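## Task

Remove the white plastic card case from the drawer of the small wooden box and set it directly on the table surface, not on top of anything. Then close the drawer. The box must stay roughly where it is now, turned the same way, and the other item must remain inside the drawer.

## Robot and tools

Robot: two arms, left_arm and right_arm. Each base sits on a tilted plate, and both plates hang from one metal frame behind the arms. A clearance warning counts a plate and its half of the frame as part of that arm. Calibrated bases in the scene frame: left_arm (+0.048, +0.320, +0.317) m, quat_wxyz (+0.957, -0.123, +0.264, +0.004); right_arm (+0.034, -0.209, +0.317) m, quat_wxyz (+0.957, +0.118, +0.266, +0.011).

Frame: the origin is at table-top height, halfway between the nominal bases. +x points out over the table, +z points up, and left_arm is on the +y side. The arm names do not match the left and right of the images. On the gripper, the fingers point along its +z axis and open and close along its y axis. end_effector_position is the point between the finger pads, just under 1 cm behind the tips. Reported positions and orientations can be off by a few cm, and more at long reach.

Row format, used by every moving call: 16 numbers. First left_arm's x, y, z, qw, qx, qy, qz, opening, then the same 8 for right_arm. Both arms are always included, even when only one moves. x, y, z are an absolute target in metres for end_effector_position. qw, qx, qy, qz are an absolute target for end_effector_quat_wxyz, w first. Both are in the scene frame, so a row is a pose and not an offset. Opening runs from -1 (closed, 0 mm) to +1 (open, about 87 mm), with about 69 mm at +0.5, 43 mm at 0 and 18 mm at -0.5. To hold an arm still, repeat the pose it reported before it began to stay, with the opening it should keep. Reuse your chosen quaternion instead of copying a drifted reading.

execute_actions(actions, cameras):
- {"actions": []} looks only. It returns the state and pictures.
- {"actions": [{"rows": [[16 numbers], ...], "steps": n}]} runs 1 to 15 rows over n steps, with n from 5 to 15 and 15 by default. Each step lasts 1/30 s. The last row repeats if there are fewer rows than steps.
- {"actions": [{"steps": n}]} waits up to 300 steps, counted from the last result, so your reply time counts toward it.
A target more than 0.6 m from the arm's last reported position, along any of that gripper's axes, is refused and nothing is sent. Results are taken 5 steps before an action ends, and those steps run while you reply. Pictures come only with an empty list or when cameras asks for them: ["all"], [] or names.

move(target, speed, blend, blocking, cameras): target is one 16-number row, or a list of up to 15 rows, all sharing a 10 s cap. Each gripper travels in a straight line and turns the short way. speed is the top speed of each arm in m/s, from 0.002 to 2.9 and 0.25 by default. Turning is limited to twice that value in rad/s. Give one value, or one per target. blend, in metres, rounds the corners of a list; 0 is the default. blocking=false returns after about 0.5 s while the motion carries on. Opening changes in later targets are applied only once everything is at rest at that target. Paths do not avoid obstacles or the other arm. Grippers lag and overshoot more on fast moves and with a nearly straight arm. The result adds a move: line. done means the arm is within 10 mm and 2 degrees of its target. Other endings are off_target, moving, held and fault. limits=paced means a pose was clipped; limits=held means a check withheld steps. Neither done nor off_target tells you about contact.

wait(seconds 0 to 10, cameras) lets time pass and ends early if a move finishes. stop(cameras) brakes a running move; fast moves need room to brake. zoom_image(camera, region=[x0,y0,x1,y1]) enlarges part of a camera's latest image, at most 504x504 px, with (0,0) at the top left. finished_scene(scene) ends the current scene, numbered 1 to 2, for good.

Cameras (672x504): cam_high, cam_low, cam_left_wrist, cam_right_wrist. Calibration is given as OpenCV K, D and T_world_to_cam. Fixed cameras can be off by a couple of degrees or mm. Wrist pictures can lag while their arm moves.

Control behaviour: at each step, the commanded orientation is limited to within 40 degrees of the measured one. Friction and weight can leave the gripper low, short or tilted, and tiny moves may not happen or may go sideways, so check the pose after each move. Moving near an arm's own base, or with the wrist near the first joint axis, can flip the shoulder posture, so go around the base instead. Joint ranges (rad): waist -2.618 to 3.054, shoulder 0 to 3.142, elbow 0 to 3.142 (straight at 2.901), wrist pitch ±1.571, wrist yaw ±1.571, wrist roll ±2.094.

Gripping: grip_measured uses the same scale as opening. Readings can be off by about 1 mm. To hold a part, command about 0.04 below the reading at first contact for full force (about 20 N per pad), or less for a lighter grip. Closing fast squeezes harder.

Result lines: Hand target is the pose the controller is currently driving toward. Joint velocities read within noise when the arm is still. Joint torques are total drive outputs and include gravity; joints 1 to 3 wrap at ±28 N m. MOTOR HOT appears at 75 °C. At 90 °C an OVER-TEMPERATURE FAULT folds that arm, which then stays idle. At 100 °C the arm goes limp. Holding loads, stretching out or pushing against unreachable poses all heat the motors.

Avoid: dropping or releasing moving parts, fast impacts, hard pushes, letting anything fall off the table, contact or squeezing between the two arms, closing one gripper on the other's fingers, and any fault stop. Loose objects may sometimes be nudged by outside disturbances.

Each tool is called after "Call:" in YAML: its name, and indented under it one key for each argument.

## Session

Call:
execute_actions:
  actions: []
  cameras: ["all"]

Scene clock: 0.00 s of 6000.00 s.
left_arm: end_effector_position=(+0.3331, +0.1519, +0.2145) grip_measured=+1.000 end_effector_quat_wxyz=(+0.166, +0.205, +0.963, +0.049) | right_arm: end_effector_position=(+0.4711, -0.3406, +0.1768) grip_measured=+1.000 end_effector_quat_wxyz=(+0.220, -0.321, +0.921, -0.013)
Joint positions: left_arm=[-0.841 1.741 0.813 -0.119 -0.801 -0.148 1] | right_arm=[-0.308 1.585 1.037 -0.062 -0.175 -0.955 1]
Joint velocities: within noise
Joint torques (N m): no reading
Motor temperatures (°C): left_arm=[25 31 30 26 24 26 23] | right_arm=[25 28 26 27 27 28 27]
Heat: left arm: 31 °C; right arm: 28 °C.
Hand target: left_arm +0.3356, +0.1518, +0.2160; +0.169, +0.201, +0.964, +0.048 | right_arm +0.4792, -0.3429, +0.1849; +0.232, -0.321, +0.918, -0.021
camera_calibration:
cam_left_wrist: T_world_to_cam=[[-0.375837, -0.909949, -0.175329, 0.299036], [-0.827423, 0.244324, 0.505645, 0.154714], [-0.417274, 0.335111, -0.844739, 0.410246], [0, 0, 0, 1]] pos_world=[0.411588, 0.0968291, 0.32075]
cam_right_wrist: T_world_to_cam=[[0.600023, -0.781227, 0.172214, -0.58096], [-0.755106, -0.481995, 0.444405, 0.132697], [-0.264175, -0.396693, -0.879117, 0.281155], [0, 0, 0, 1]] pos_world=[0.523063, -0.27837, 0.288247]

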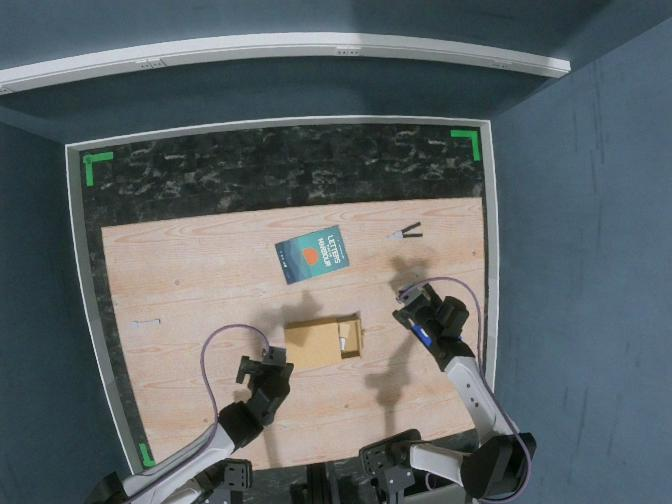

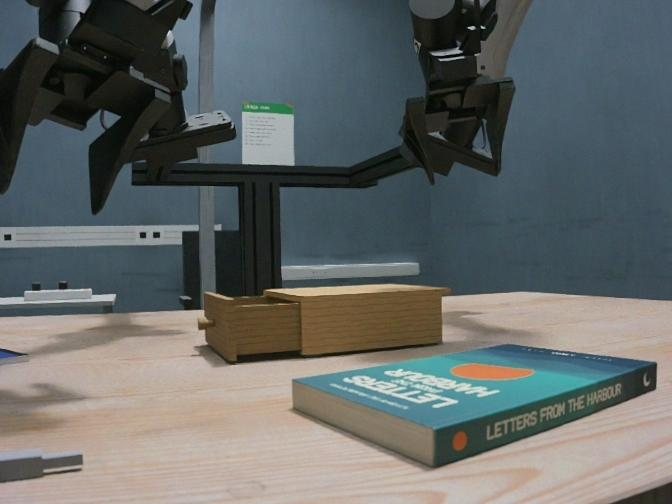

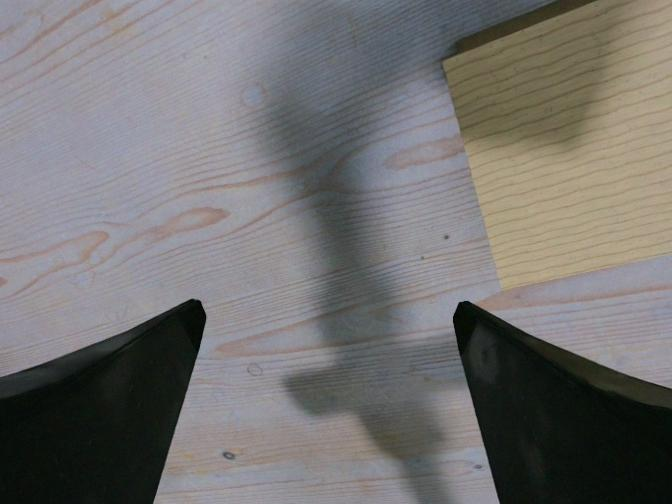

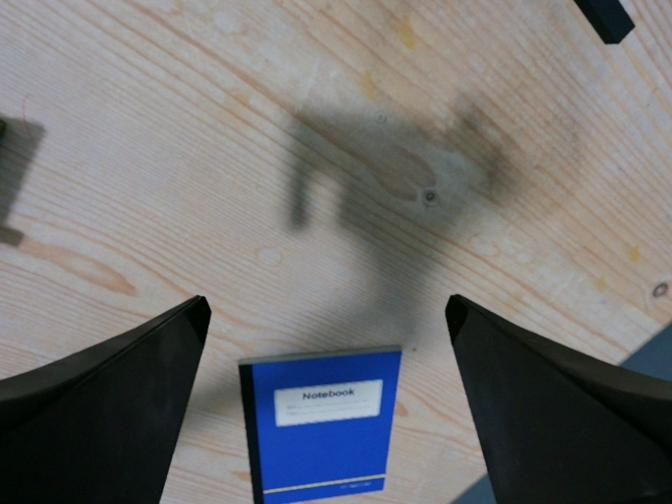

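Call:
zoom_image:
  camera: "cam_high"
  region: [270, 290, 460, 400]

Call:
zoom_image:
  camera: "cam_low"
  region: [170, 260, 470, 380]

Scaled by 2.653 from the camera's 672x504 image, which has a finer 960x720 frame.

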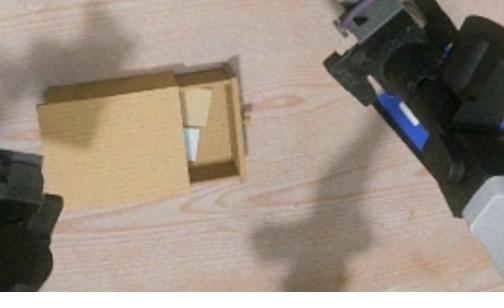

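Scaled by 1.680 from the camera's 672x504 image, which has a finer 960x720 frame.

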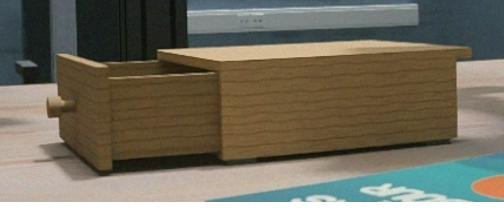

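Call:
move:
  target: [0.3331,0.1519,0.2145,0.166,0.205,0.963,0.049,1.0,0.340,-0.190,0.165,0.06163,0.70442,0.70442,-0.06163,1.0]
  speed: 0.8

Scene clock: 4.77 s of 6000.00 s.
left_arm: end_effector_position=(+0.3331, +0.1519, +0.2145) grip_measured=+1.000 end_effector_quat_wxyz=(+0.166, +0.205, +0.963, +0.049) | right_arm: end_effector_position=(+0.3303, -0.1888, +0.1602) grip_measured=+1.000 end_effector_quat_wxyz=(+0.049, +0.701, +0.708, -0.064)
Joint positions: left_arm=[-0.841 1.741 0.813 -0.119 -0.801 -0.148 1] | right_arm=[0.102 1.508 0.678 -0.248 0.445 1.619 1]
Joint velocities: within noise
Joint torques (N m): left_arm=[-4.38 -6.34 4.12 1.05 -0.11 0.15] | right_arm=[2.99 -6.31 5.26 -0.05 0.28 -0.04]
Motor temperatures (°C): left_arm=[26 32 30 26 24 26 23] | right_arm=[25 28 26 27 27 28 27]
Heat: left arm: 32 °C; right arm: 28 °C.
Hand target: left_arm +0.3331, +0.1518, +0.2145; +0.166, +0.205, +0.963, +0.049 | right_arm +0.3399, -0.1900, +0.1650; +0.062, +0.704, +0.704, -0.061
Off the commanded pose: left_arm 0.000 m, 0 deg | right_arm 0.011 m, 2 deg.
Kept back: nothing.
move: off_target (right_arm)
camera_calibration:
cam_left_wrist: T_world_to_cam=[[-0.375837, -0.909949, -0.175329, 0.299036], [-0.827423, 0.244324, 0.505645, 0.154714], [-0.417274, 0.335111, -0.844739, 0.410246], [0, 0, 0, 1]] pos_world=[0.411588, 0.0968291, 0.32075]
cam_right_wrist: T_world_to_cam=[[-0.999301, -0.0289877, 0.0235959, 0.319048], [-0.00625621, 0.752107, 0.659011, 0.0582257], [-0.0368499, 0.658403, -0.751763, 0.393376], [0, 0, 0, 1]] pos_world=[0.333685, -0.293543, 0.249826]

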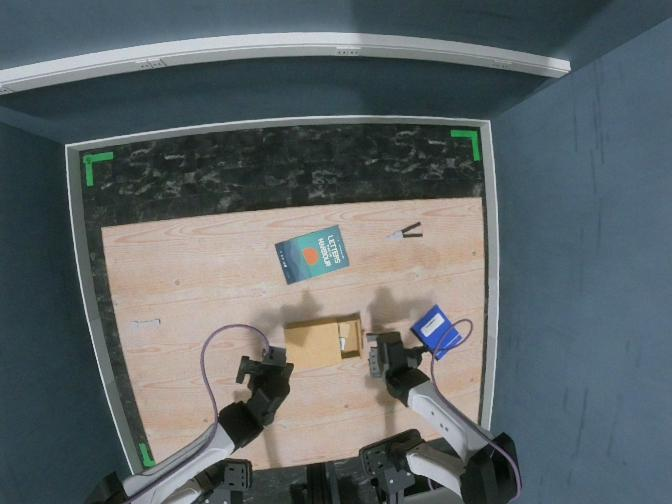

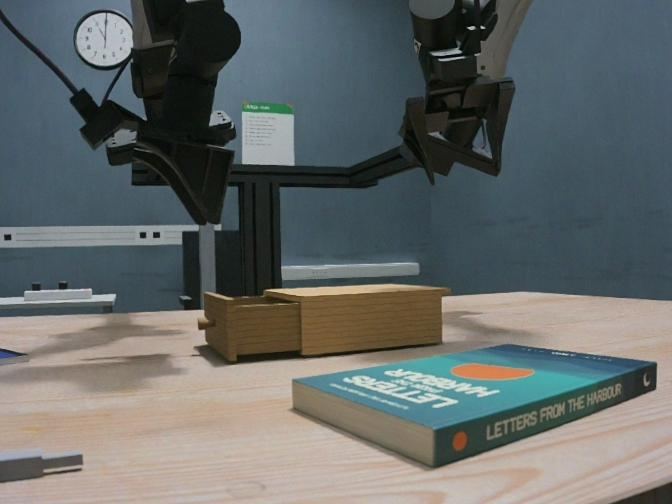

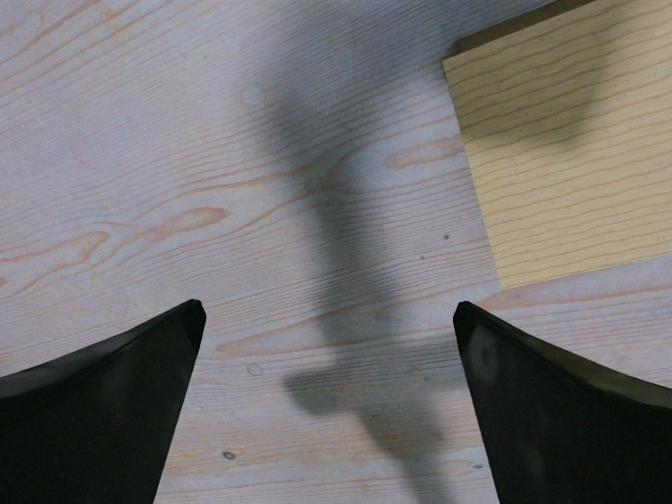

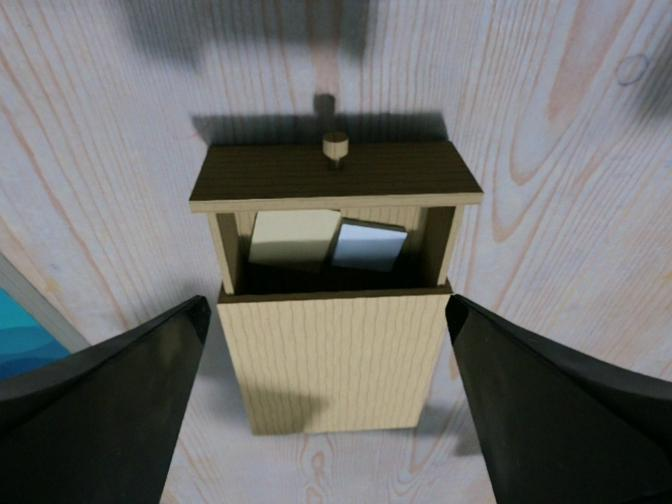

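Call:
zoom_image:
  camera: "cam_right_wrist"
  region: [180, 120, 500, 320]

Scaled by 1.575 from the camera's 672x504 image, which has a finer 960x720 frame.

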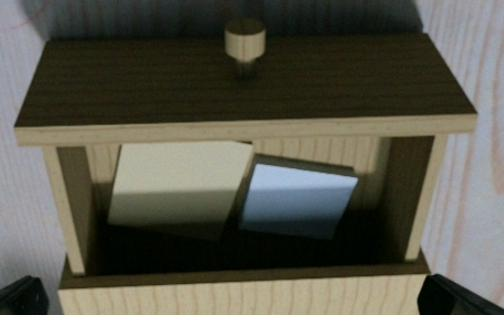

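Call:
zoom_image:
  camera: "cam_right_wrist"
  region: [215, 195, 455, 305]

Scaled by 2.100 from the camera's 672x504 image, which has a finer 960x720 frame.

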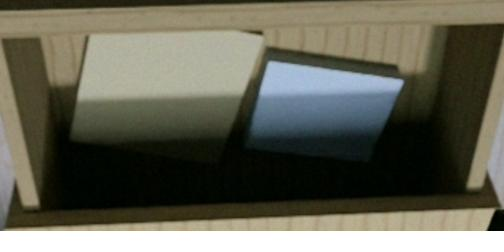

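Call:
move:
  target:
    - [0.3331,0.1519,0.2145,0.166,0.205,0.963,0.049,1.0,0.310,-0.152,0.105,0.0923,0.70105,0.70105,-0.0923,-0.98]
    - [0.3331,0.1519,0.2145,0.166,0.205,0.963,0.049,1.0,0.310,-0.152,0.017,0.0923,0.70105,0.70105,-0.0923,-0.98]
    - [0.3331,0.1519,0.2145,0.166,0.205,0.963,0.049,1.0,0.346,-0.152,0.018,0.0923,0.70105,0.70105,-0.0923,-0.98]
    - [0.3331,0.1519,0.2145,0.166,0.205,0.963,0.049,1.0,0.340,-0.156,0.105,0.0923,0.70105,0.70105,-0.0923,-0.98]
    - [0.3331,0.1519,0.2145,0.166,0.205,0.963,0.049,1.0,0.320,-0.180,0.150,0.06163,0.70442,0.70442,-0.06163,-0.98]
  speed: [0.4,0.17,0.12,0.3,0.4]
  blend: [0,0,0,0.02,0]

Scene clock: 16.00 s of 6000.00 s.
left_arm: end_effector_position=(+0.3331, +0.1519, +0.2145) grip_measured=+1.000 end_effector_quat_wxyz=(+0.166, +0.205, +0.963, +0.049) | right_arm: end_effector_position=(+0.3183, -0.1765, +0.1450) grip_measured=-0.973 end_effector_quat_wxyz=(+0.059, +0.704, +0.705, -0.064)
Joint positions: left_arm=[-0.841 1.741 0.813 -0.119 -0.801 -0.148 1] | right_arm=[0.146 1.568 0.621 -0.137 0.482 1.668 0.013]
Joint velocities: within noise
Joint torques (N m): left_arm=[-4.38 -6.38 4.12 1.03 -0.11 0.13] | right_arm=[1.4 -7.65 2.3 -0.07 0.12 -0.26]
Motor temperatures (°C): left_arm=[26 34 31 27 24 26 23] | right_arm=[25 29 26 27 27 28 27]
Heat: left arm: 34 °C; right arm: 29 °C.
Hand target: left_arm +0.3331, +0.1518, +0.2145; +0.166, +0.205, +0.963, +0.049 | right_arm +0.3200, -0.1799, +0.1498; +0.062, +0.704, +0.704, -0.062
Off the commanded pose: left_arm 0.000 m, 0 deg | right_arm 0.006 m, 0 deg.
Kept back: nothing.
move: done
camera_calibration:
cam_left_wrist: T_world_to_cam=[[-0.375837, -0.909949, -0.175329, 0.299036], [-0.827423, 0.244324, 0.505645, 0.154714], [-0.417274, 0.335111, -0.844739, 0.410246], [0, 0, 0, 1]] pos_world=[0.411588, 0.0968291, 0.32075]
cam_right_wrist: T_world_to_cam=[[-0.999744, -0.0205742, 0.00937246, 0.311496], [-0.00962153, 0.762324, 0.647124, 0.0634591], [-0.0204589, 0.646868, -0.762327, 0.367649], [0, 0, 0, 1]] pos_world=[0.319549, -0.279788, 0.236284]

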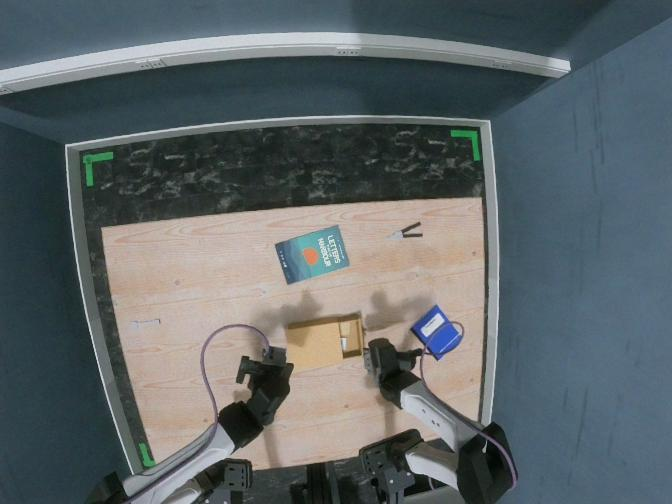

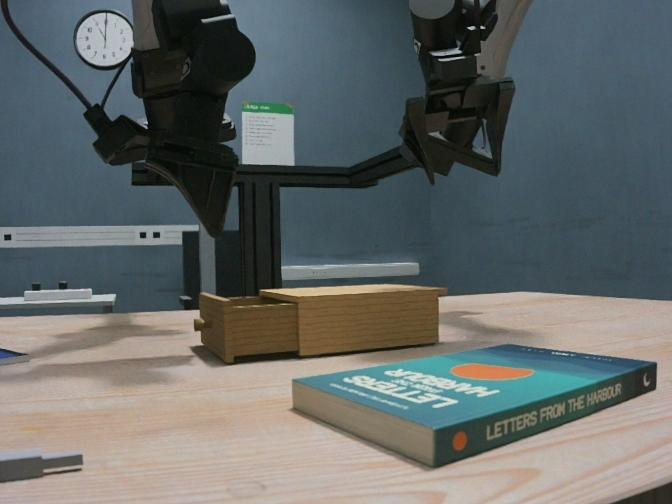

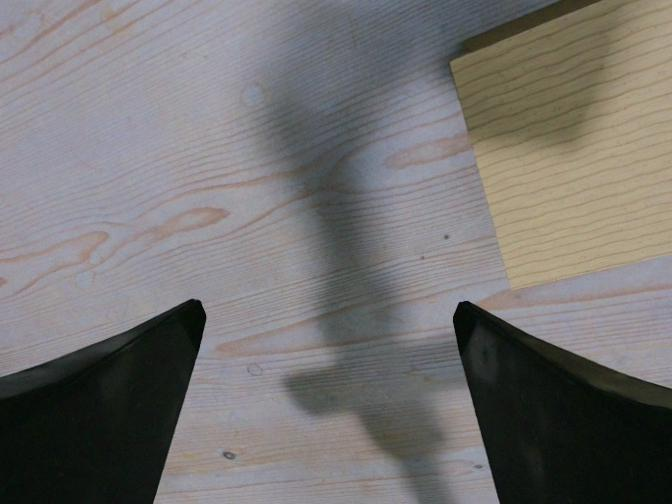

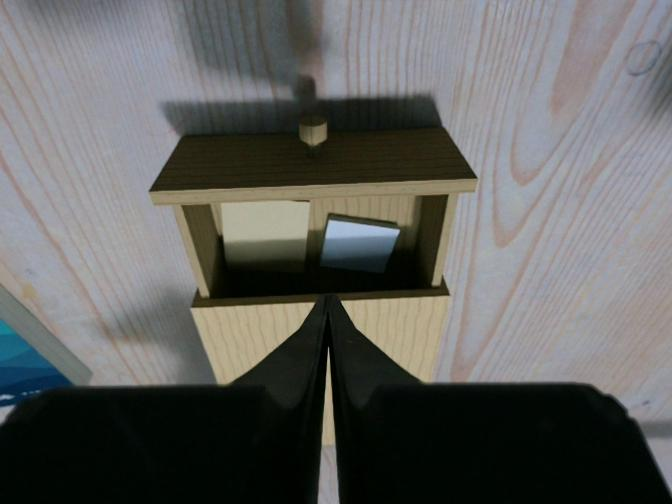

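Call:
zoom_image:
  camera: "cam_right_wrist"
  region: [170, 170, 480, 310]

Scaled by 1.626 from the camera's 672x504 image, which has a finer 960x720 frame.

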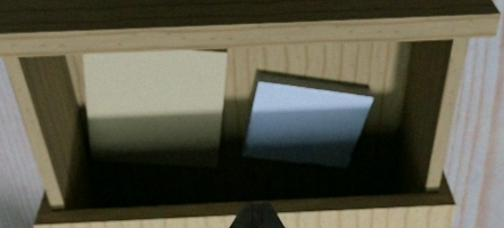

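Call:
move:
  target:
    - [0.3331,0.1519,0.2145,0.166,0.205,0.963,0.049,1.0,0.333,-0.152,0.100,0.08716,0,0.99619,0,-0.98]
    - [0.3331,0.1519,0.2145,0.166,0.205,0.963,0.049,1.0,0.333,-0.152,0.040,0.08716,0,0.99619,0,-0.98]
  speed: [0.9,0.2]

Scene clock: 24.53 s of 6000.00 s.
left_arm: end_effector_position=(+0.3331, +0.1519, +0.2145) grip_measured=+1.000 end_effector_quat_wxyz=(+0.166, +0.205, +0.963, +0.049) | right_arm: end_effector_position=(+0.3299, -0.1518, +0.0447) grip_measured=-0.973 end_effector_quat_wxyz=(+0.081, -0.001, +0.997, -0.003)
Joint positions: left_arm=[-0.841 1.741 0.813 -0.119 -0.801 -0.148 1] | right_arm=[0.152 2.075 0.787 0.398 0.328 0.038 0.013]
Joint velocities: within noise
Joint torques (N m): left_arm=[-4.4 -6.39 4.1 1.04 -0.11 0.14] | right_arm=[2.62 -5.38 1.76 0.74 -0.04 -0.22]
Motor temperatures (°C): left_arm=[26 35 32 27 24 26 23] | right_arm=[25 30 26 27 27 28 27]
Heat: left arm: 35 °C; right arm: 30 °C.
Hand target: left_arm +0.3331, +0.1518, +0.2145; +0.166, +0.205, +0.963, +0.049 | right_arm +0.3328, -0.1520, +0.0402; +0.087, +0.000, +0.996, +0.000
Off the commanded pose: left_arm 0.000 m, 0 deg | right_arm 0.006 m, 1 deg.
Kept back: nothing.
move: done
camera_calibration:
cam_left_wrist: T_world_to_cam=[[-0.375837, -0.909949, -0.175329, 0.299036], [-0.827423, 0.244324, 0.505645, 0.154714], [-0.417274, 0.335111, -0.844739, 0.410246], [0, 0, 0, 1]] pos_world=[0.411588, 0.0968291, 0.32075]
cam_right_wrist: T_world_to_cam=[[0.0221589, -0.999727, 0.0074513, -0.161241], [-0.754191, -0.0118231, 0.656548, 0.237349], [-0.656281, -0.0201681, -0.754247, 0.383646], [0, 0, 0, 1]] pos_world=[0.434359, -0.150653, 0.134735]

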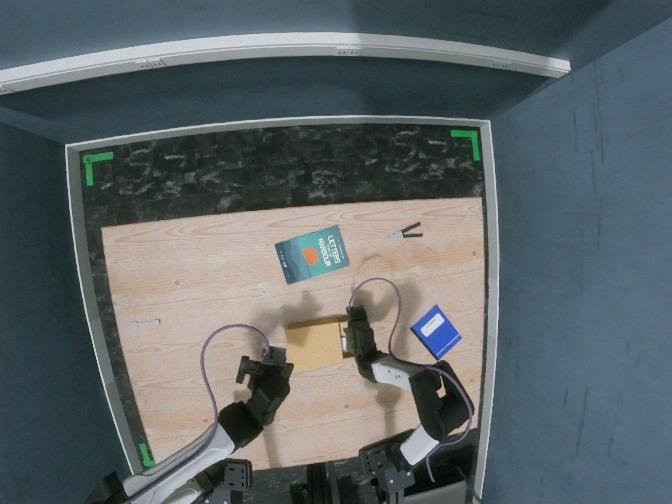

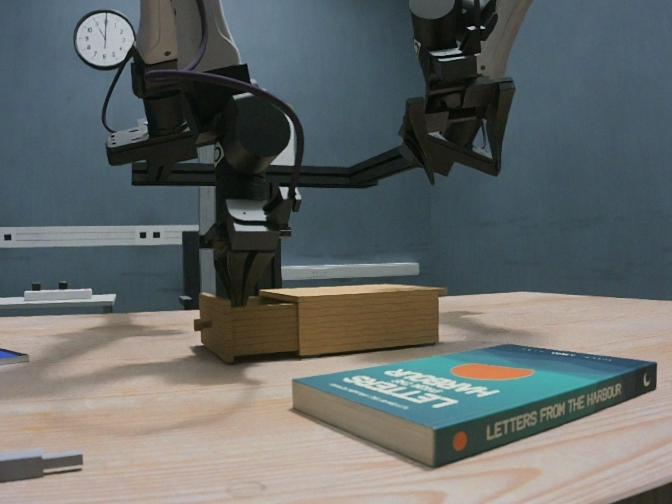

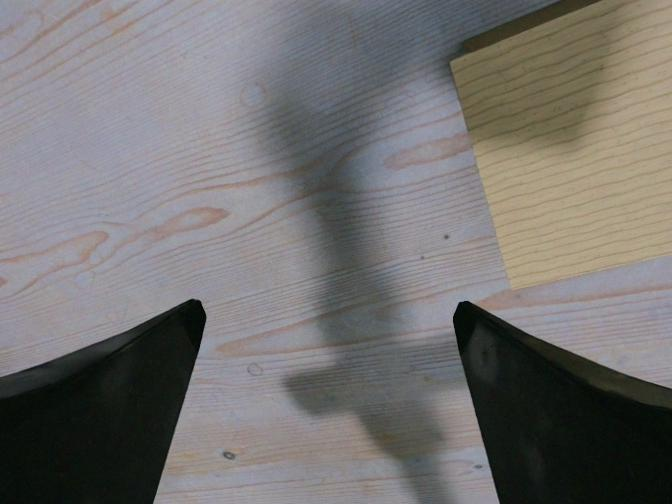

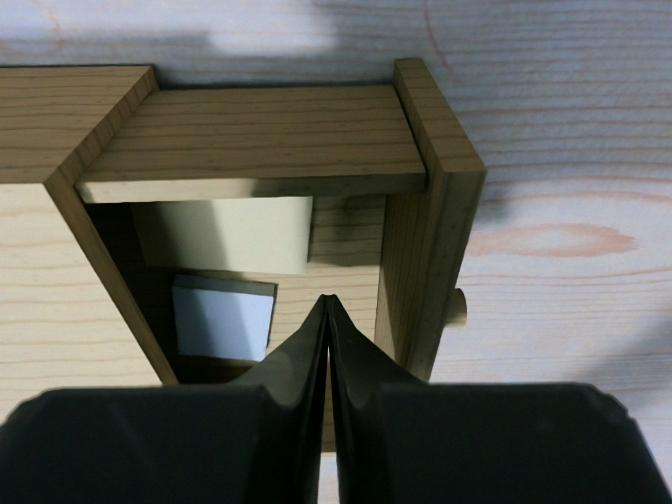

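Call:
execute_actions:
  actions:
    - {"rows":[[0.3331,0.1519,0.2145,0.166,0.205,0.963,0.049,1.0,0.333,-0.152,0.040,0.08716,0,0.99619,0,-0.94],[0.3331,0.1519,0.2145,0.166,0.205,0.963,0.049,1.0,0.333,-0.152,0.040,0.08716,0,0.99619,0,-0.90],[0.3331,0.1519,0.2145,0.166,0.205,0.963,0.049,1.0,0.333,-0.152,0.040,0.08716,0,0.99619,0,-0.86],[0.3331,0.1519,0.2145,0.166,0.205,0.963,0.049,1.0,0.333,-0.152,0.040,0.08716,0,0.99619,0,-0.82],[0.3331,0.1519,0.2145,0.166,0.205,0.963,0.049,1.0,0.333,-0.152,0.040,0.08716,0,0.99619,0,-0.78],[0.3331,0.1519,0.2145,0.166,0.205,0.963,0.049,1.0,0.333,-0.152,0.040,0.08716,0,0.99619,0,-0.74],[0.3331,0.1519,0.2145,0.166,0.205,0.963,0.049,1.0,0.333,-0.152,0.040,0.08716,0,0.99619,0,-0.70],[0.3331,0.1519,0.2145,0.166,0.205,0.963,0.049,1.0,0.333,-0.152,0.040,0.08716,0,0.99619,0,-0.66],[0.3331,0.1519,0.2145,0.166,0.205,0.963,0.049,1.0,0.333,-0.152,0.040,0.08716,0,0.99619,0,-0.62],[0.3331,0.1519,0.2145,0.166,0.205,0.963,0.049,1.0,0.333,-0.152,0.040,0.08716,0,0.99619,0,-0.58],[0.3331,0.1519,0.2145,0.166,0.205,0.963,0.049,1.0,0.333,-0.152,0.040,0.08716,0,0.99619,0,-0.54],[0.3331,0.1519,0.2145,0.166,0.205,0.963,0.049,1.0,0.333,-0.153,0.040,0.08716,0,0.99619,0,-0.50],[0.3331,0.1519,0.2145,0.166,0.205,0.963,0.049,1.0,0.333,-0.153,0.040,0.08716,0,0.99619,0,-0.46],[0.3331,0.1519,0.2145,0.166,0.205,0.963,0.049,1.0,0.333,-0.153,0.040,0.08716,0,0.99619,0,-0.42],[0.3331,0.1519,0.2145,0.166,0.205,0.963,0.049,1.0,0.333,-0.153,0.040,0.08716,0,0.99619,0,-0.38]],"steps":15}
  cameras: []

Call:
execute_actions:
  actions:
    - {"rows":[[0.3331,0.1519,0.2145,0.166,0.205,0.963,0.049,1.0,0.333,-0.154,0.040,0.08716,0,0.99619,0,-0.34],[0.3331,0.1519,0.2145,0.166,0.205,0.963,0.049,1.0,0.333,-0.155,0.040,0.08716,0,0.99619,0,-0.30],[0.3331,0.1519,0.2145,0.166,0.205,0.963,0.049,1.0,0.333,-0.156,0.040,0.08716,0,0.99619,0,-0.26],[0.3331,0.1519,0.2145,0.166,0.205,0.963,0.049,1.0,0.333,-0.157,0.040,0.08716,0,0.99619,0,-0.22],[0.3331,0.1519,0.2145,0.166,0.205,0.963,0.049,1.0,0.333,-0.158,0.040,0.08716,0,0.99619,0,-0.18],[0.3331,0.1519,0.2145,0.166,0.205,0.963,0.049,1.0,0.333,-0.159,0.040,0.08716,0,0.99619,0,-0.14],[0.3331,0.1519,0.2145,0.166,0.205,0.963,0.049,1.0,0.333,-0.160,0.040,0.08716,0,0.99619,0,-0.10],[0.3331,0.1519,0.2145,0.166,0.205,0.963,0.049,1.0,0.333,-0.161,0.040,0.08716,0,0.99619,0,-0.06],[0.3331,0.1519,0.2145,0.166,0.205,0.963,0.049,1.0,0.333,-0.162,0.040,0.08716,0,0.99619,0,-0.02],[0.3331,0.1519,0.2145,0.166,0.205,0.963,0.049,1.0,0.333,-0.163,0.040,0.08716,0,0.99619,0,0.02],[0.3331,0.1519,0.2145,0.166,0.205,0.963,0.049,1.0,0.333,-0.164,0.040,0.08716,0,0.99619,0,0.06],[0.3331,0.1519,0.2145,0.166,0.205,0.963,0.049,1.0,0.333,-0.165,0.040,0.08716,0,0.99619,0,0.10],[0.3331,0.1519,0.2145,0.166,0.205,0.963,0.049,1.0,0.333,-0.166,0.040,0.08716,0,0.99619,0,0.14],[0.3331,0.1519,0.2145,0.166,0.205,0.963,0.049,1.0,0.333,-0.167,0.040,0.08716,0,0.99619,0,0.18],[0.3331,0.1519,0.2145,0.166,0.205,0.963,0.049,1.0,0.333,-0.168,0.040,0.08716,0,0.99619,0,0.22]],"steps":15}
  cameras: ["cam_high","cam_right_wrist"]

Scene clock: 26.20 s of 6000.00 s.
left_arm: end_effector_position=(+0.3331, +0.1519, +0.2145) grip_measured=+1.000 end_effector_quat_wxyz=(+0.166, +0.205, +0.963, +0.049) | right_arm: end_effector_position=(+0.3303, -0.1517, +0.0447) grip_measured=-0.597 end_effector_quat_wxyz=(+0.082, -0.001, +0.997, -0.002)
Joint positions: left_arm=[-0.841 1.741 0.813 -0.119 -0.801 -0.148 1] | right_arm=[0.152 2.075 0.787 0.4 0.327 0.037 0.202]
Joint velocities: left_arm=[within noise] | right_arm=[0.007 -0.017 0.007 0.037 0.037 -0.037 0.356]
Joint torques (N m): left_arm=[-4.41 -6.32 4.15 1.04 -0.11 0.14] | right_arm=[2.69 -5.44 1.68 0.76 -0.1 -0.21]
Motor temperatures (°C): left_arm=[27 36 32 27 24 26 23] | right_arm=[25 30 26 27 27 28 27]
Heat: left arm: 36 °C; right arm: 30 °C.
Steps of this call (1-40: nothing new was sent; 41-50: this action's first 10). Readings (end_effector_position of left_arm | right_arm):
41: (+0.3331, +0.1519, +0.2145) | (+0.3303, -0.1517, +0.0447)
42: (+0.3331, +0.1519, +0.2145) | (+0.3303, -0.1517, +0.0447)
44: (+0.3331, +0.1519, +0.2145) | (+0.3303, -0.1517, +0.0447)
48: (+0.3331, +0.1519, +0.2145) | (+0.3303, -0.1517, +0.0447)
50: the state above
No camera images: "cameras" was empty.

Scene clock: 26.70 s of 6000.00 s.
left_arm: end_effector_position=(+0.3331, +0.1519, +0.2145) grip_measured=+1.000 end_effector_quat_wxyz=(+0.166, +0.205, +0.963, +0.049) | right_arm: end_effector_position=(+0.3309, -0.1515, +0.0434) grip_measured=+0.003 end_effector_quat_wxyz=(+0.082, -0.001, +0.997, +0.011)
Joint positions: left_arm=[-0.841 1.741 0.813 -0.119 -0.801 -0.148 1] | right_arm=[0.137 2.075 0.787 0.403 0.29 0.028 0.501]
Joint velocities: left_arm=[within noise] | right_arm=[-0.081 -0.017 0.007 -0.022 0.007 -0.095 0.379]
Joint torques (N m): left_arm=[-4.44 -6.37 4.15 1.04 -0.11 0.14] | right_arm=[1.58 -6.42 0.4 0.71 0.15 -0.3]
Motor temperatures (°C): left_arm=[27 36 32 27 24 26 23] | right_arm=[25 30 26 27 27 28 27]
Heat: left arm: 36 °C; right arm: 30 °C.
Off your previous action's commanded pose at its last step (step 5 of this call): left_arm 0.000 m, 0 deg | right_arm 0.006 m, 1 deg.
Steps of this call (1-5: your previous action's last 5; 6-15: this action's first 10). Readings (end_effector_position of left_arm | right_arm):
6: (+0.3331, +0.1519, +0.2145) | (+0.3304, -0.1518, +0.0447)
7: (+0.3331, +0.1519, +0.2145) | (+0.3304, -0.1520, +0.0446)
9: (+0.3331, +0.1519, +0.2145) | (+0.3305, -0.1515, +0.0443)
13: (+0.3331, +0.1519, +0.2145) | (+0.3307, -0.1501, +0.0439)
15: the state above
camera_calibration:
cam_right_wrist: T_world_to_cam=[[0.0239281, -0.999507, -0.0203251, -0.160227], [-0.754772, -0.0313935, 0.655235, 0.236277], [-0.65555, -0.000337722, -0.755151, 0.386072], [0, 0, 0, 1]] pos_world=[0.435258, -0.1526, 0.133469]
Images, in order (width x height): cam_high 672x504, cam_right_wrist 672x504.

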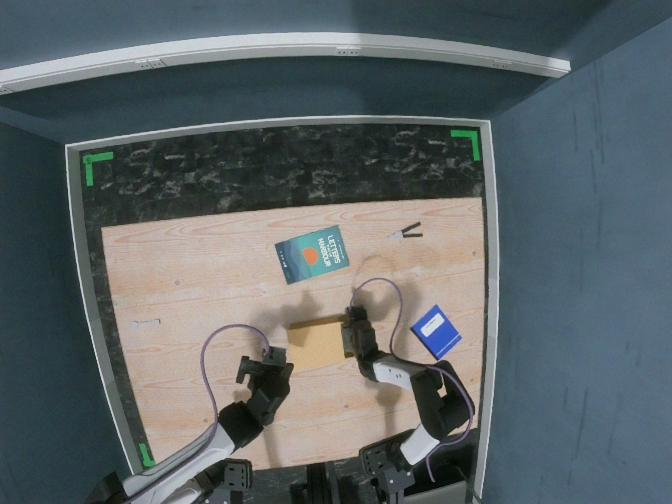

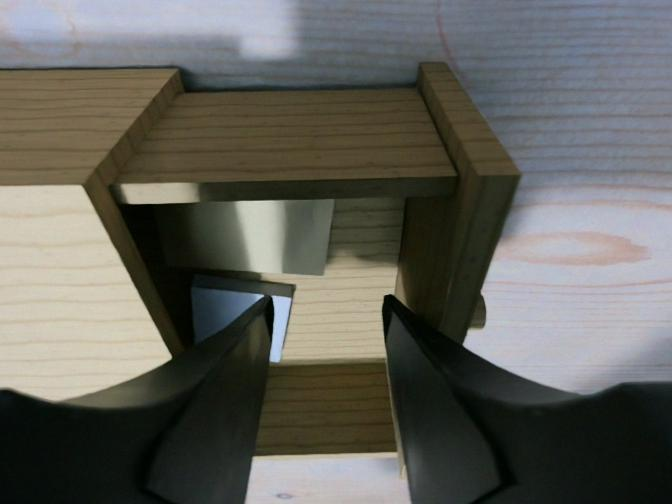

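Call:
execute_actions:
  actions:
    - {"rows":[[0.3331,0.1519,0.2145,0.166,0.205,0.963,0.049,1.0,0.333,-0.169,0.040,0.08716,0,0.99619,0,0.25],[0.3331,0.1519,0.2145,0.166,0.205,0.963,0.049,1.0,0.333,-0.170,0.040,0.08716,0,0.99619,0,0.28],[0.3331,0.1519,0.2145,0.166,0.205,0.963,0.049,1.0,0.333,-0.171,0.040,0.08716,0,0.99619,0,0.31],[0.3331,0.1519,0.2145,0.166,0.205,0.963,0.049,1.0,0.333,-0.172,0.040,0.08716,0,0.99619,0,0.34],[0.3331,0.1519,0.2145,0.166,0.205,0.963,0.049,1.0,0.333,-0.173,0.040,0.08716,0,0.99619,0,0.37],[0.3331,0.1519,0.2145,0.166,0.205,0.963,0.049,1.0,0.333,-0.174,0.040,0.08716,0,0.99619,0,0.38]],"steps":15}
  cameras: ["cam_high","cam_low","cam_right_wrist"]

Scene clock: 27.30 s of 6000.00 s.
left_arm: end_effector_position=(+0.3331, +0.1519, +0.2145) grip_measured=+1.000 end_effector_quat_wxyz=(+0.166, +0.205, +0.963, +0.049) | right_arm: end_effector_position=(+0.3304, -0.1611, +0.0410) grip_measured=+0.378 end_effector_quat_wxyz=(+0.081, -0.001, +0.997, +0.011)
Joint positions: left_arm=[-0.841 1.741 0.813 -0.119 -0.801 -0.148 1] | right_arm=[0.106 2.073 0.781 0.414 0.271 0.002 0.689]
Joint velocities: within noise
Joint torques (N m): left_arm=[-4.44 -6.37 4.08 1.04 -0.12 0.14] | right_arm=[0.53 -7.32 0.14 0.68 0.06 -0.41]
Motor temperatures (°C): left_arm=[27 36 32 27 24 26 23] | right_arm=[25 30 26 27 27 28 27]
Heat: left arm: 36 °C; right arm: 30 °C.
Off your previous action's commanded pose at its last step (step 5 of this call): left_arm 0.000 m, 0 deg | right_arm 0.012 m, 1 deg.
Steps of this call (1-5: your previous action's last 5; 6-8: nothing new was sent; 9-18: this action's first 10). Readings (end_effector_position of left_arm | right_arm):
9: (+0.3331, +0.1519, +0.2145) | (+0.3306, -0.1574, +0.0415)
10: (+0.3331, +0.1519, +0.2145) | (+0.3306, -0.1581, +0.0414)
12: (+0.3331, +0.1519, +0.2145) | (+0.3304, -0.1596, +0.0411)
16: (+0.3331, +0.1519, +0.2145) | (+0.3304, -0.1612, +0.0410)
18: the state above
camera_calibration:
cam_right_wrist: T_world_to_cam=[[0.0252586, -0.999475, -0.0203145, -0.170344], [-0.754267, -0.0323904, 0.655768, 0.236859], [-0.656081, -0.00124122, -0.754689, 0.383942], [0, 0, 0, 1]] pos_world=[0.434855, -0.162106, 0.130972]
Images, in order (width x height): cam_high 672x504, cam_low 672x504, cam_right_wrist 672x504.

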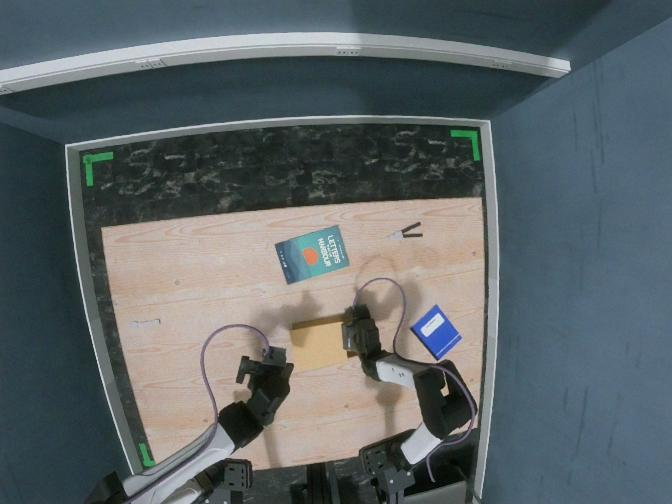

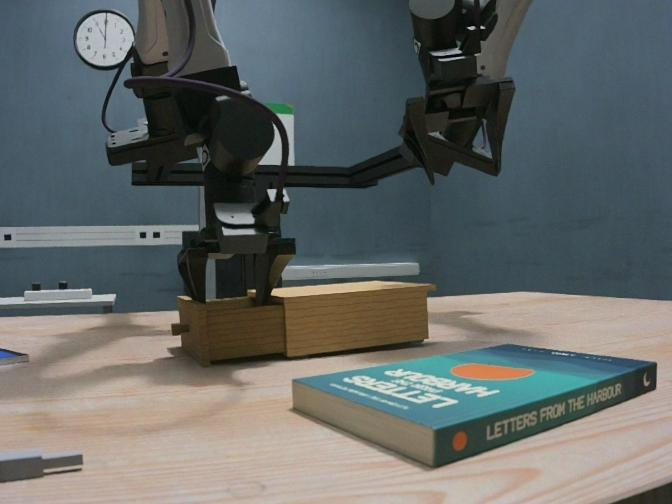

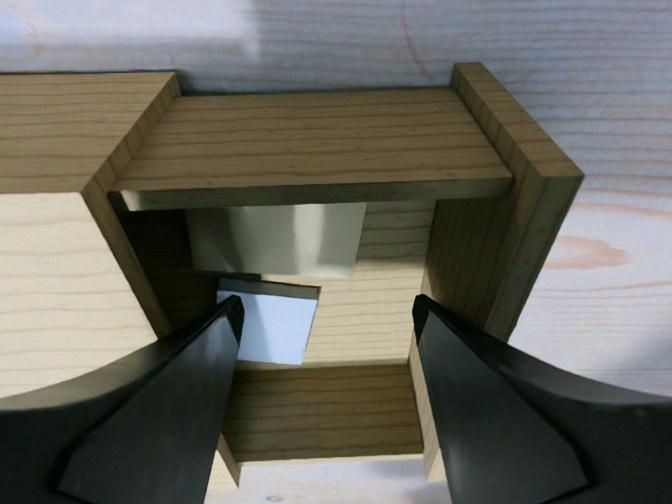

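Call:
execute_actions:
  actions:
    - {"rows":[[0.3331,0.1519,0.2145,0.166,0.205,0.963,0.049,1.0,0.333,-0.175,0.040,0.08716,0,0.99619,0,0.42],[0.3331,0.1519,0.2145,0.166,0.205,0.963,0.049,1.0,0.333,-0.176,0.040,0.08716,0,0.99619,0,0.46],[0.3331,0.1519,0.2145,0.166,0.205,0.963,0.049,1.0,0.333,-0.177,0.040,0.08716,0,0.99619,0,0.50],[0.3331,0.1519,0.2145,0.166,0.205,0.963,0.049,1.0,0.333,-0.178,0.040,0.08716,0,0.99619,0,0.54],[0.3331,0.1519,0.2145,0.166,0.205,0.963,0.049,1.0,0.333,-0.179,0.040,0.08716,0,0.99619,0,0.58],[0.3331,0.1519,0.2145,0.166,0.205,0.963,0.049,1.0,0.333,-0.180,0.040,0.08716,0,0.99619,0,0.62],[0.3331,0.1519,0.2145,0.166,0.205,0.963,0.049,1.0,0.333,-0.181,0.040,0.08716,0,0.99619,0,0.66],[0.3331,0.1519,0.2145,0.166,0.205,0.963,0.049,1.0,0.333,-0.182,0.040,0.08716,0,0.99619,0,0.70],[0.3331,0.1519,0.2145,0.166,0.205,0.963,0.049,1.0,0.333,-0.183,0.040,0.08716,0,0.99619,0,0.74],[0.3331,0.1519,0.2145,0.166,0.205,0.963,0.049,1.0,0.333,-0.184,0.040,0.08716,0,0.99619,0,0.78],[0.3331,0.1519,0.2145,0.166,0.205,0.963,0.049,1.0,0.333,-0.185,0.040,0.08716,0,0.99619,0,0.82],[0.3331,0.1519,0.2145,0.166,0.205,0.963,0.049,1.0,0.333,-0.185,0.040,0.08716,0,0.99619,0,0.86],[0.3331,0.1519,0.2145,0.166,0.205,0.963,0.049,1.0,0.333,-0.185,0.040,0.08716,0,0.99619,0,0.90],[0.3331,0.1519,0.2145,0.166,0.205,0.963,0.049,1.0,0.333,-0.185,0.040,0.08716,0,0.99619,0,0.94],[0.3331,0.1519,0.2145,0.166,0.205,0.963,0.049,1.0,0.333,-0.185,0.040,0.08716,0,0.99619,0,0.96]],"steps":15}
  cameras: []

Call:
wait:
  seconds: 0.4
  cameras: ["cam_high","cam_low","cam_right_wrist"]

Scene clock: 28.17 s of 6000.00 s.
left_arm: end_effector_position=(+0.3331, +0.1519, +0.2145) grip_measured=+1.000 end_effector_quat_wxyz=(+0.166, +0.205, +0.963, +0.049) | right_arm: end_effector_position=(+0.3287, -0.1679, +0.0392) grip_measured=+0.758 end_effector_quat_wxyz=(+0.079, -0.001, +0.997, +0.014)
Joint positions: left_arm=[-0.841 1.741 0.813 -0.119 -0.801 -0.148 1] | right_arm=[0.082 2.072 0.775 0.42 0.25 -0.016 0.879]
Joint velocities: left_arm=[within noise] | right_arm=[-0.071 0.012 -0.007 0.037 -0.095 -0.022 0.431]
Joint torques (N m): left_arm=[-4.44 -6.38 4.11 1.03 -0.11 0.14] | right_arm=[0.58 -8.01 -0.06 0.61 0.18 -0.4]
Motor temperatures (°C): left_arm=[27 36 32 27 24 26 23] | right_arm=[25 30 26 27 27 28 27]
Heat: left arm: 36 °C; right arm: 30 °C.
Off your previous action's commanded pose at its last step (step 5 of this call): left_arm 0.000 m, 0 deg | right_arm 0.013 m, 1 deg.
Steps of this call (1-5: your previous action's last 5; 6-16: nothing new was sent; 17-26: this action's first 10). Readings (end_effector_position of left_arm | right_arm):
17: (+0.3331, +0.1519, +0.2145) | (+0.3305, -0.1613, +0.0409)
18: (+0.3331, +0.1519, +0.2145) | (+0.3305, -0.1624, +0.0410)
20: (+0.3331, +0.1519, +0.2145) | (+0.3301, -0.1637, +0.0406)
24: (+0.3331, +0.1519, +0.2145) | (+0.3294, -0.1665, +0.0397)
26: the state above
No camera images: "cameras" was empty.

Scene clock: 28.73 s of 6000.00 s.
left_arm: end_effector_position=(+0.3331, +0.1519, +0.2145) grip_measured=+1.000 end_effector_quat_wxyz=(+0.166, +0.205, +0.963, +0.049) | right_arm: end_effector_position=(+0.3279, -0.1711, +0.0385) grip_measured=+0.957 end_effector_quat_wxyz=(+0.078, -0.001, +0.997, +0.014)
Joint positions: left_arm=[-0.841 1.741 0.813 -0.119 -0.801 -0.148 1] | right_arm=[0.071 2.071 0.773 0.421 0.242 -0.024 0.978]
Joint velocities: within noise
Joint torques (N m): left_arm=[-4.4 -6.39 4.03 1.02 -0.12 0.14] | right_arm=[0.53 -8.14 0.12 0.63 0.13 -0.42]
Motor temperatures (°C): left_arm=[27 36 32 27 24 26 23] | right_arm=[25 30 26 27 27 28 27]
Heat: left arm: 36 °C; right arm: 30 °C.
Hand target: left_arm +0.3331, +0.1518, +0.2145; +0.166, +0.205, +0.963, +0.049 | right_arm +0.3328, -0.1849, +0.0399; +0.087, +0.000, +0.996, +0.000
Off the commanded pose: left_arm 0.000 m, 0 deg | right_arm 0.015 m, 2 deg.
Steps of this call (1-5: your previous action's last 5; 6-17: nothing new was sent). Readings (end_effector_position of left_arm | right_arm):
1: (+0.3331, +0.1519, +0.2145) | (+0.3284, -0.1688, +0.0389)
2: (+0.3331, +0.1519, +0.2145) | (+0.3280, -0.1695, +0.0387)
4: (+0.3331, +0.1519, +0.2145) | (+0.3278, -0.1704, +0.0385)
8: (+0.3331, +0.1519, +0.2145) | (+0.3279, -0.1711, +0.0385)
17: the state above
camera_calibration:
cam_right_wrist: T_world_to_cam=[[0.0252603, -0.999328, -0.0265503, -0.180015], [-0.750258, -0.0365031, 0.660137, 0.234008], [-0.660663, 0.00324428, -0.750676, 0.382537], [0, 0, 0, 1]] pos_world=[0.432842, -0.172593, 0.127905]
Images, in order (width x height): cam_high 672x504, cam_low 672x504, cam_right_wrist 672x504.

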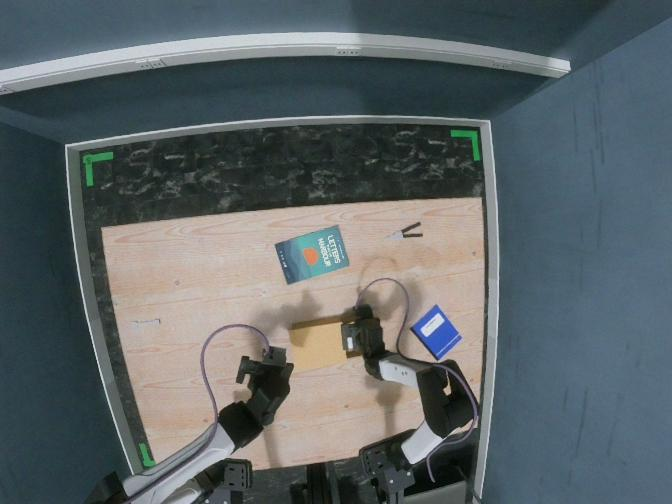

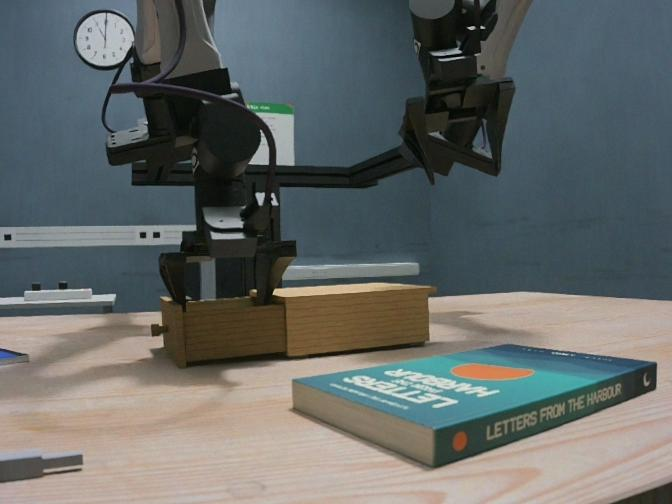

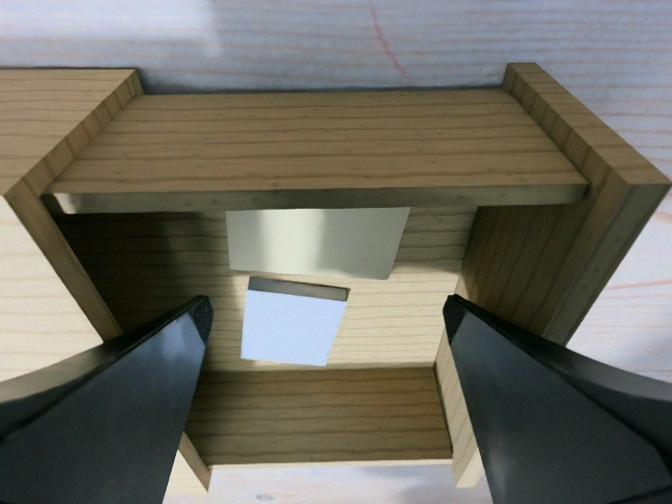

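Call:
move:
  target:
    - [0.3331,0.1519,0.2145,0.166,0.205,0.963,0.049,1.0,0.310,-0.169,0.044,0.0870,0.0608,0.9943,-0.0053,0.62]
    - [0.3331,0.1519,0.2145,0.166,0.205,0.963,0.049,1.0,0.310,-0.169,0.021,0.0870,0.0608,0.9943,-0.0053,0.62]
    - [0.3331,0.1519,0.2145,0.166,0.205,0.963,0.049,1.0,0.310,-0.168,0.021,0.0870,0.0608,0.9943,-0.0053,0.15]
    - [0.3331,0.1519,0.2145,0.166,0.205,0.963,0.049,1.0,0.310,-0.168,0.021,0.0870,0.0608,0.9943,-0.0053,-0.18]
  speed: [0.15,0.12,0.1,0.1]

Scene clock: 35.57 s of 6000.00 s.
left_arm: end_effector_position=(+0.3331, +0.1519, +0.2145) grip_measured=+1.000 end_effector_quat_wxyz=(+0.166, +0.205, +0.963, +0.049) | right_arm: end_effector_position=(+0.3079, -0.1681, +0.0248) grip_measured=-0.060 end_effector_quat_wxyz=(+0.081, +0.053, +0.995, -0.004)
Joint positions: left_arm=[-0.841 1.741 0.813 -0.119 -0.801 -0.148 1] | right_arm=[0.081 2.147 0.725 0.549 0.293 0.087 0.47]
Joint velocities: within noise
Joint torques (N m): left_arm=[-4.41 -6.39 4.11 1.03 -0.11 0.15] | right_arm=[2.92 -5.18 0.64 0.71 0.07 -0.02]
Motor temperatures (°C): left_arm=[27 37 32 27 24 26 23] | right_arm=[25 31 26 27 27 28 27]
Heat: left arm: 37 °C; right arm: 31 °C.
Hand target: left_arm +0.3331, +0.1518, +0.2145; +0.166, +0.205, +0.963, +0.049 | right_arm +0.3100, -0.1680, +0.0211; +0.087, +0.061, +0.994, -0.005
Off the commanded pose: left_arm 0.000 m, 0 deg | right_arm 0.004 m, 1 deg.
Kept back: nothing.
move: done
camera_calibration:
cam_left_wrist: T_world_to_cam=[[-0.375837, -0.909949, -0.175329, 0.299036], [-0.827423, 0.244324, 0.505645, 0.154714], [-0.417274, 0.335111, -0.844739, 0.410246], [0, 0, 0, 1]] pos_world=[0.411588, 0.0968291, 0.32075]
cam_right_wrist: T_world_to_cam=[[-0.0848148, -0.996397, 0.000584983, -0.143119], [-0.7519, 0.0643881, 0.656125, 0.245804], [-0.653799, 0.0552093, -0.754652, 0.36578], [0, 0, 0, 1]] pos_world=[0.411828, -0.178625, 0.114842]

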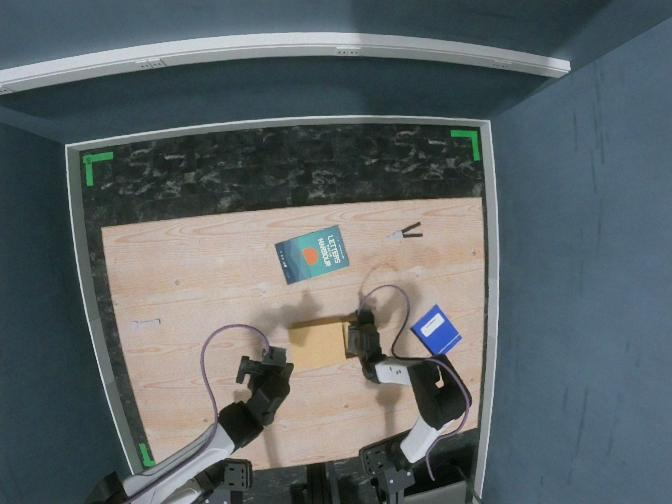

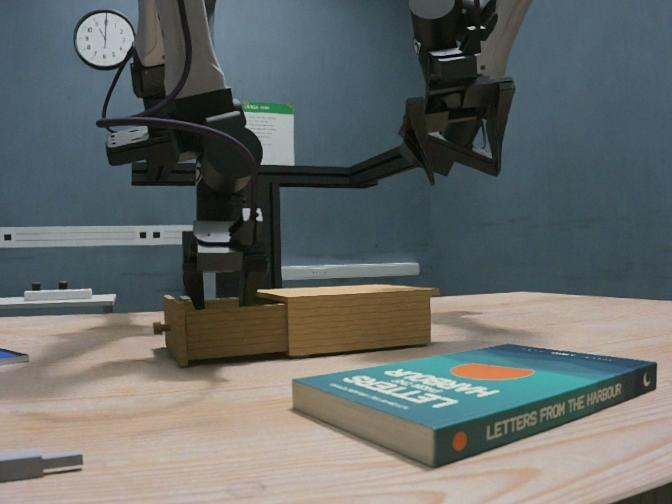

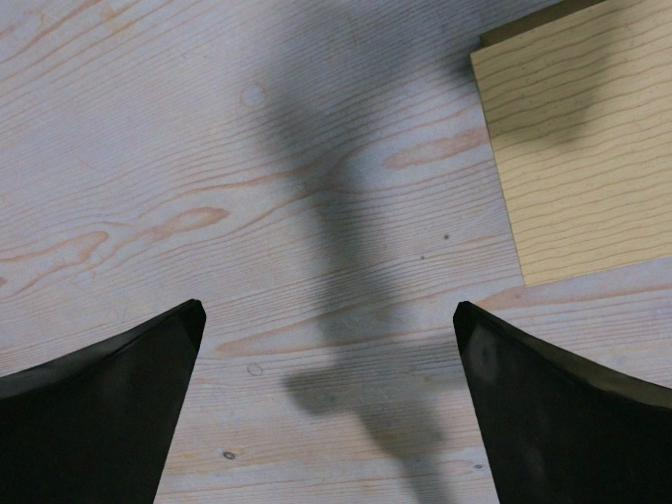

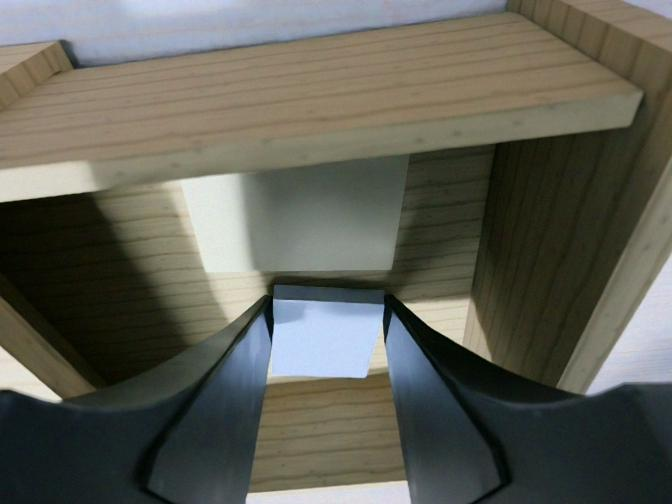

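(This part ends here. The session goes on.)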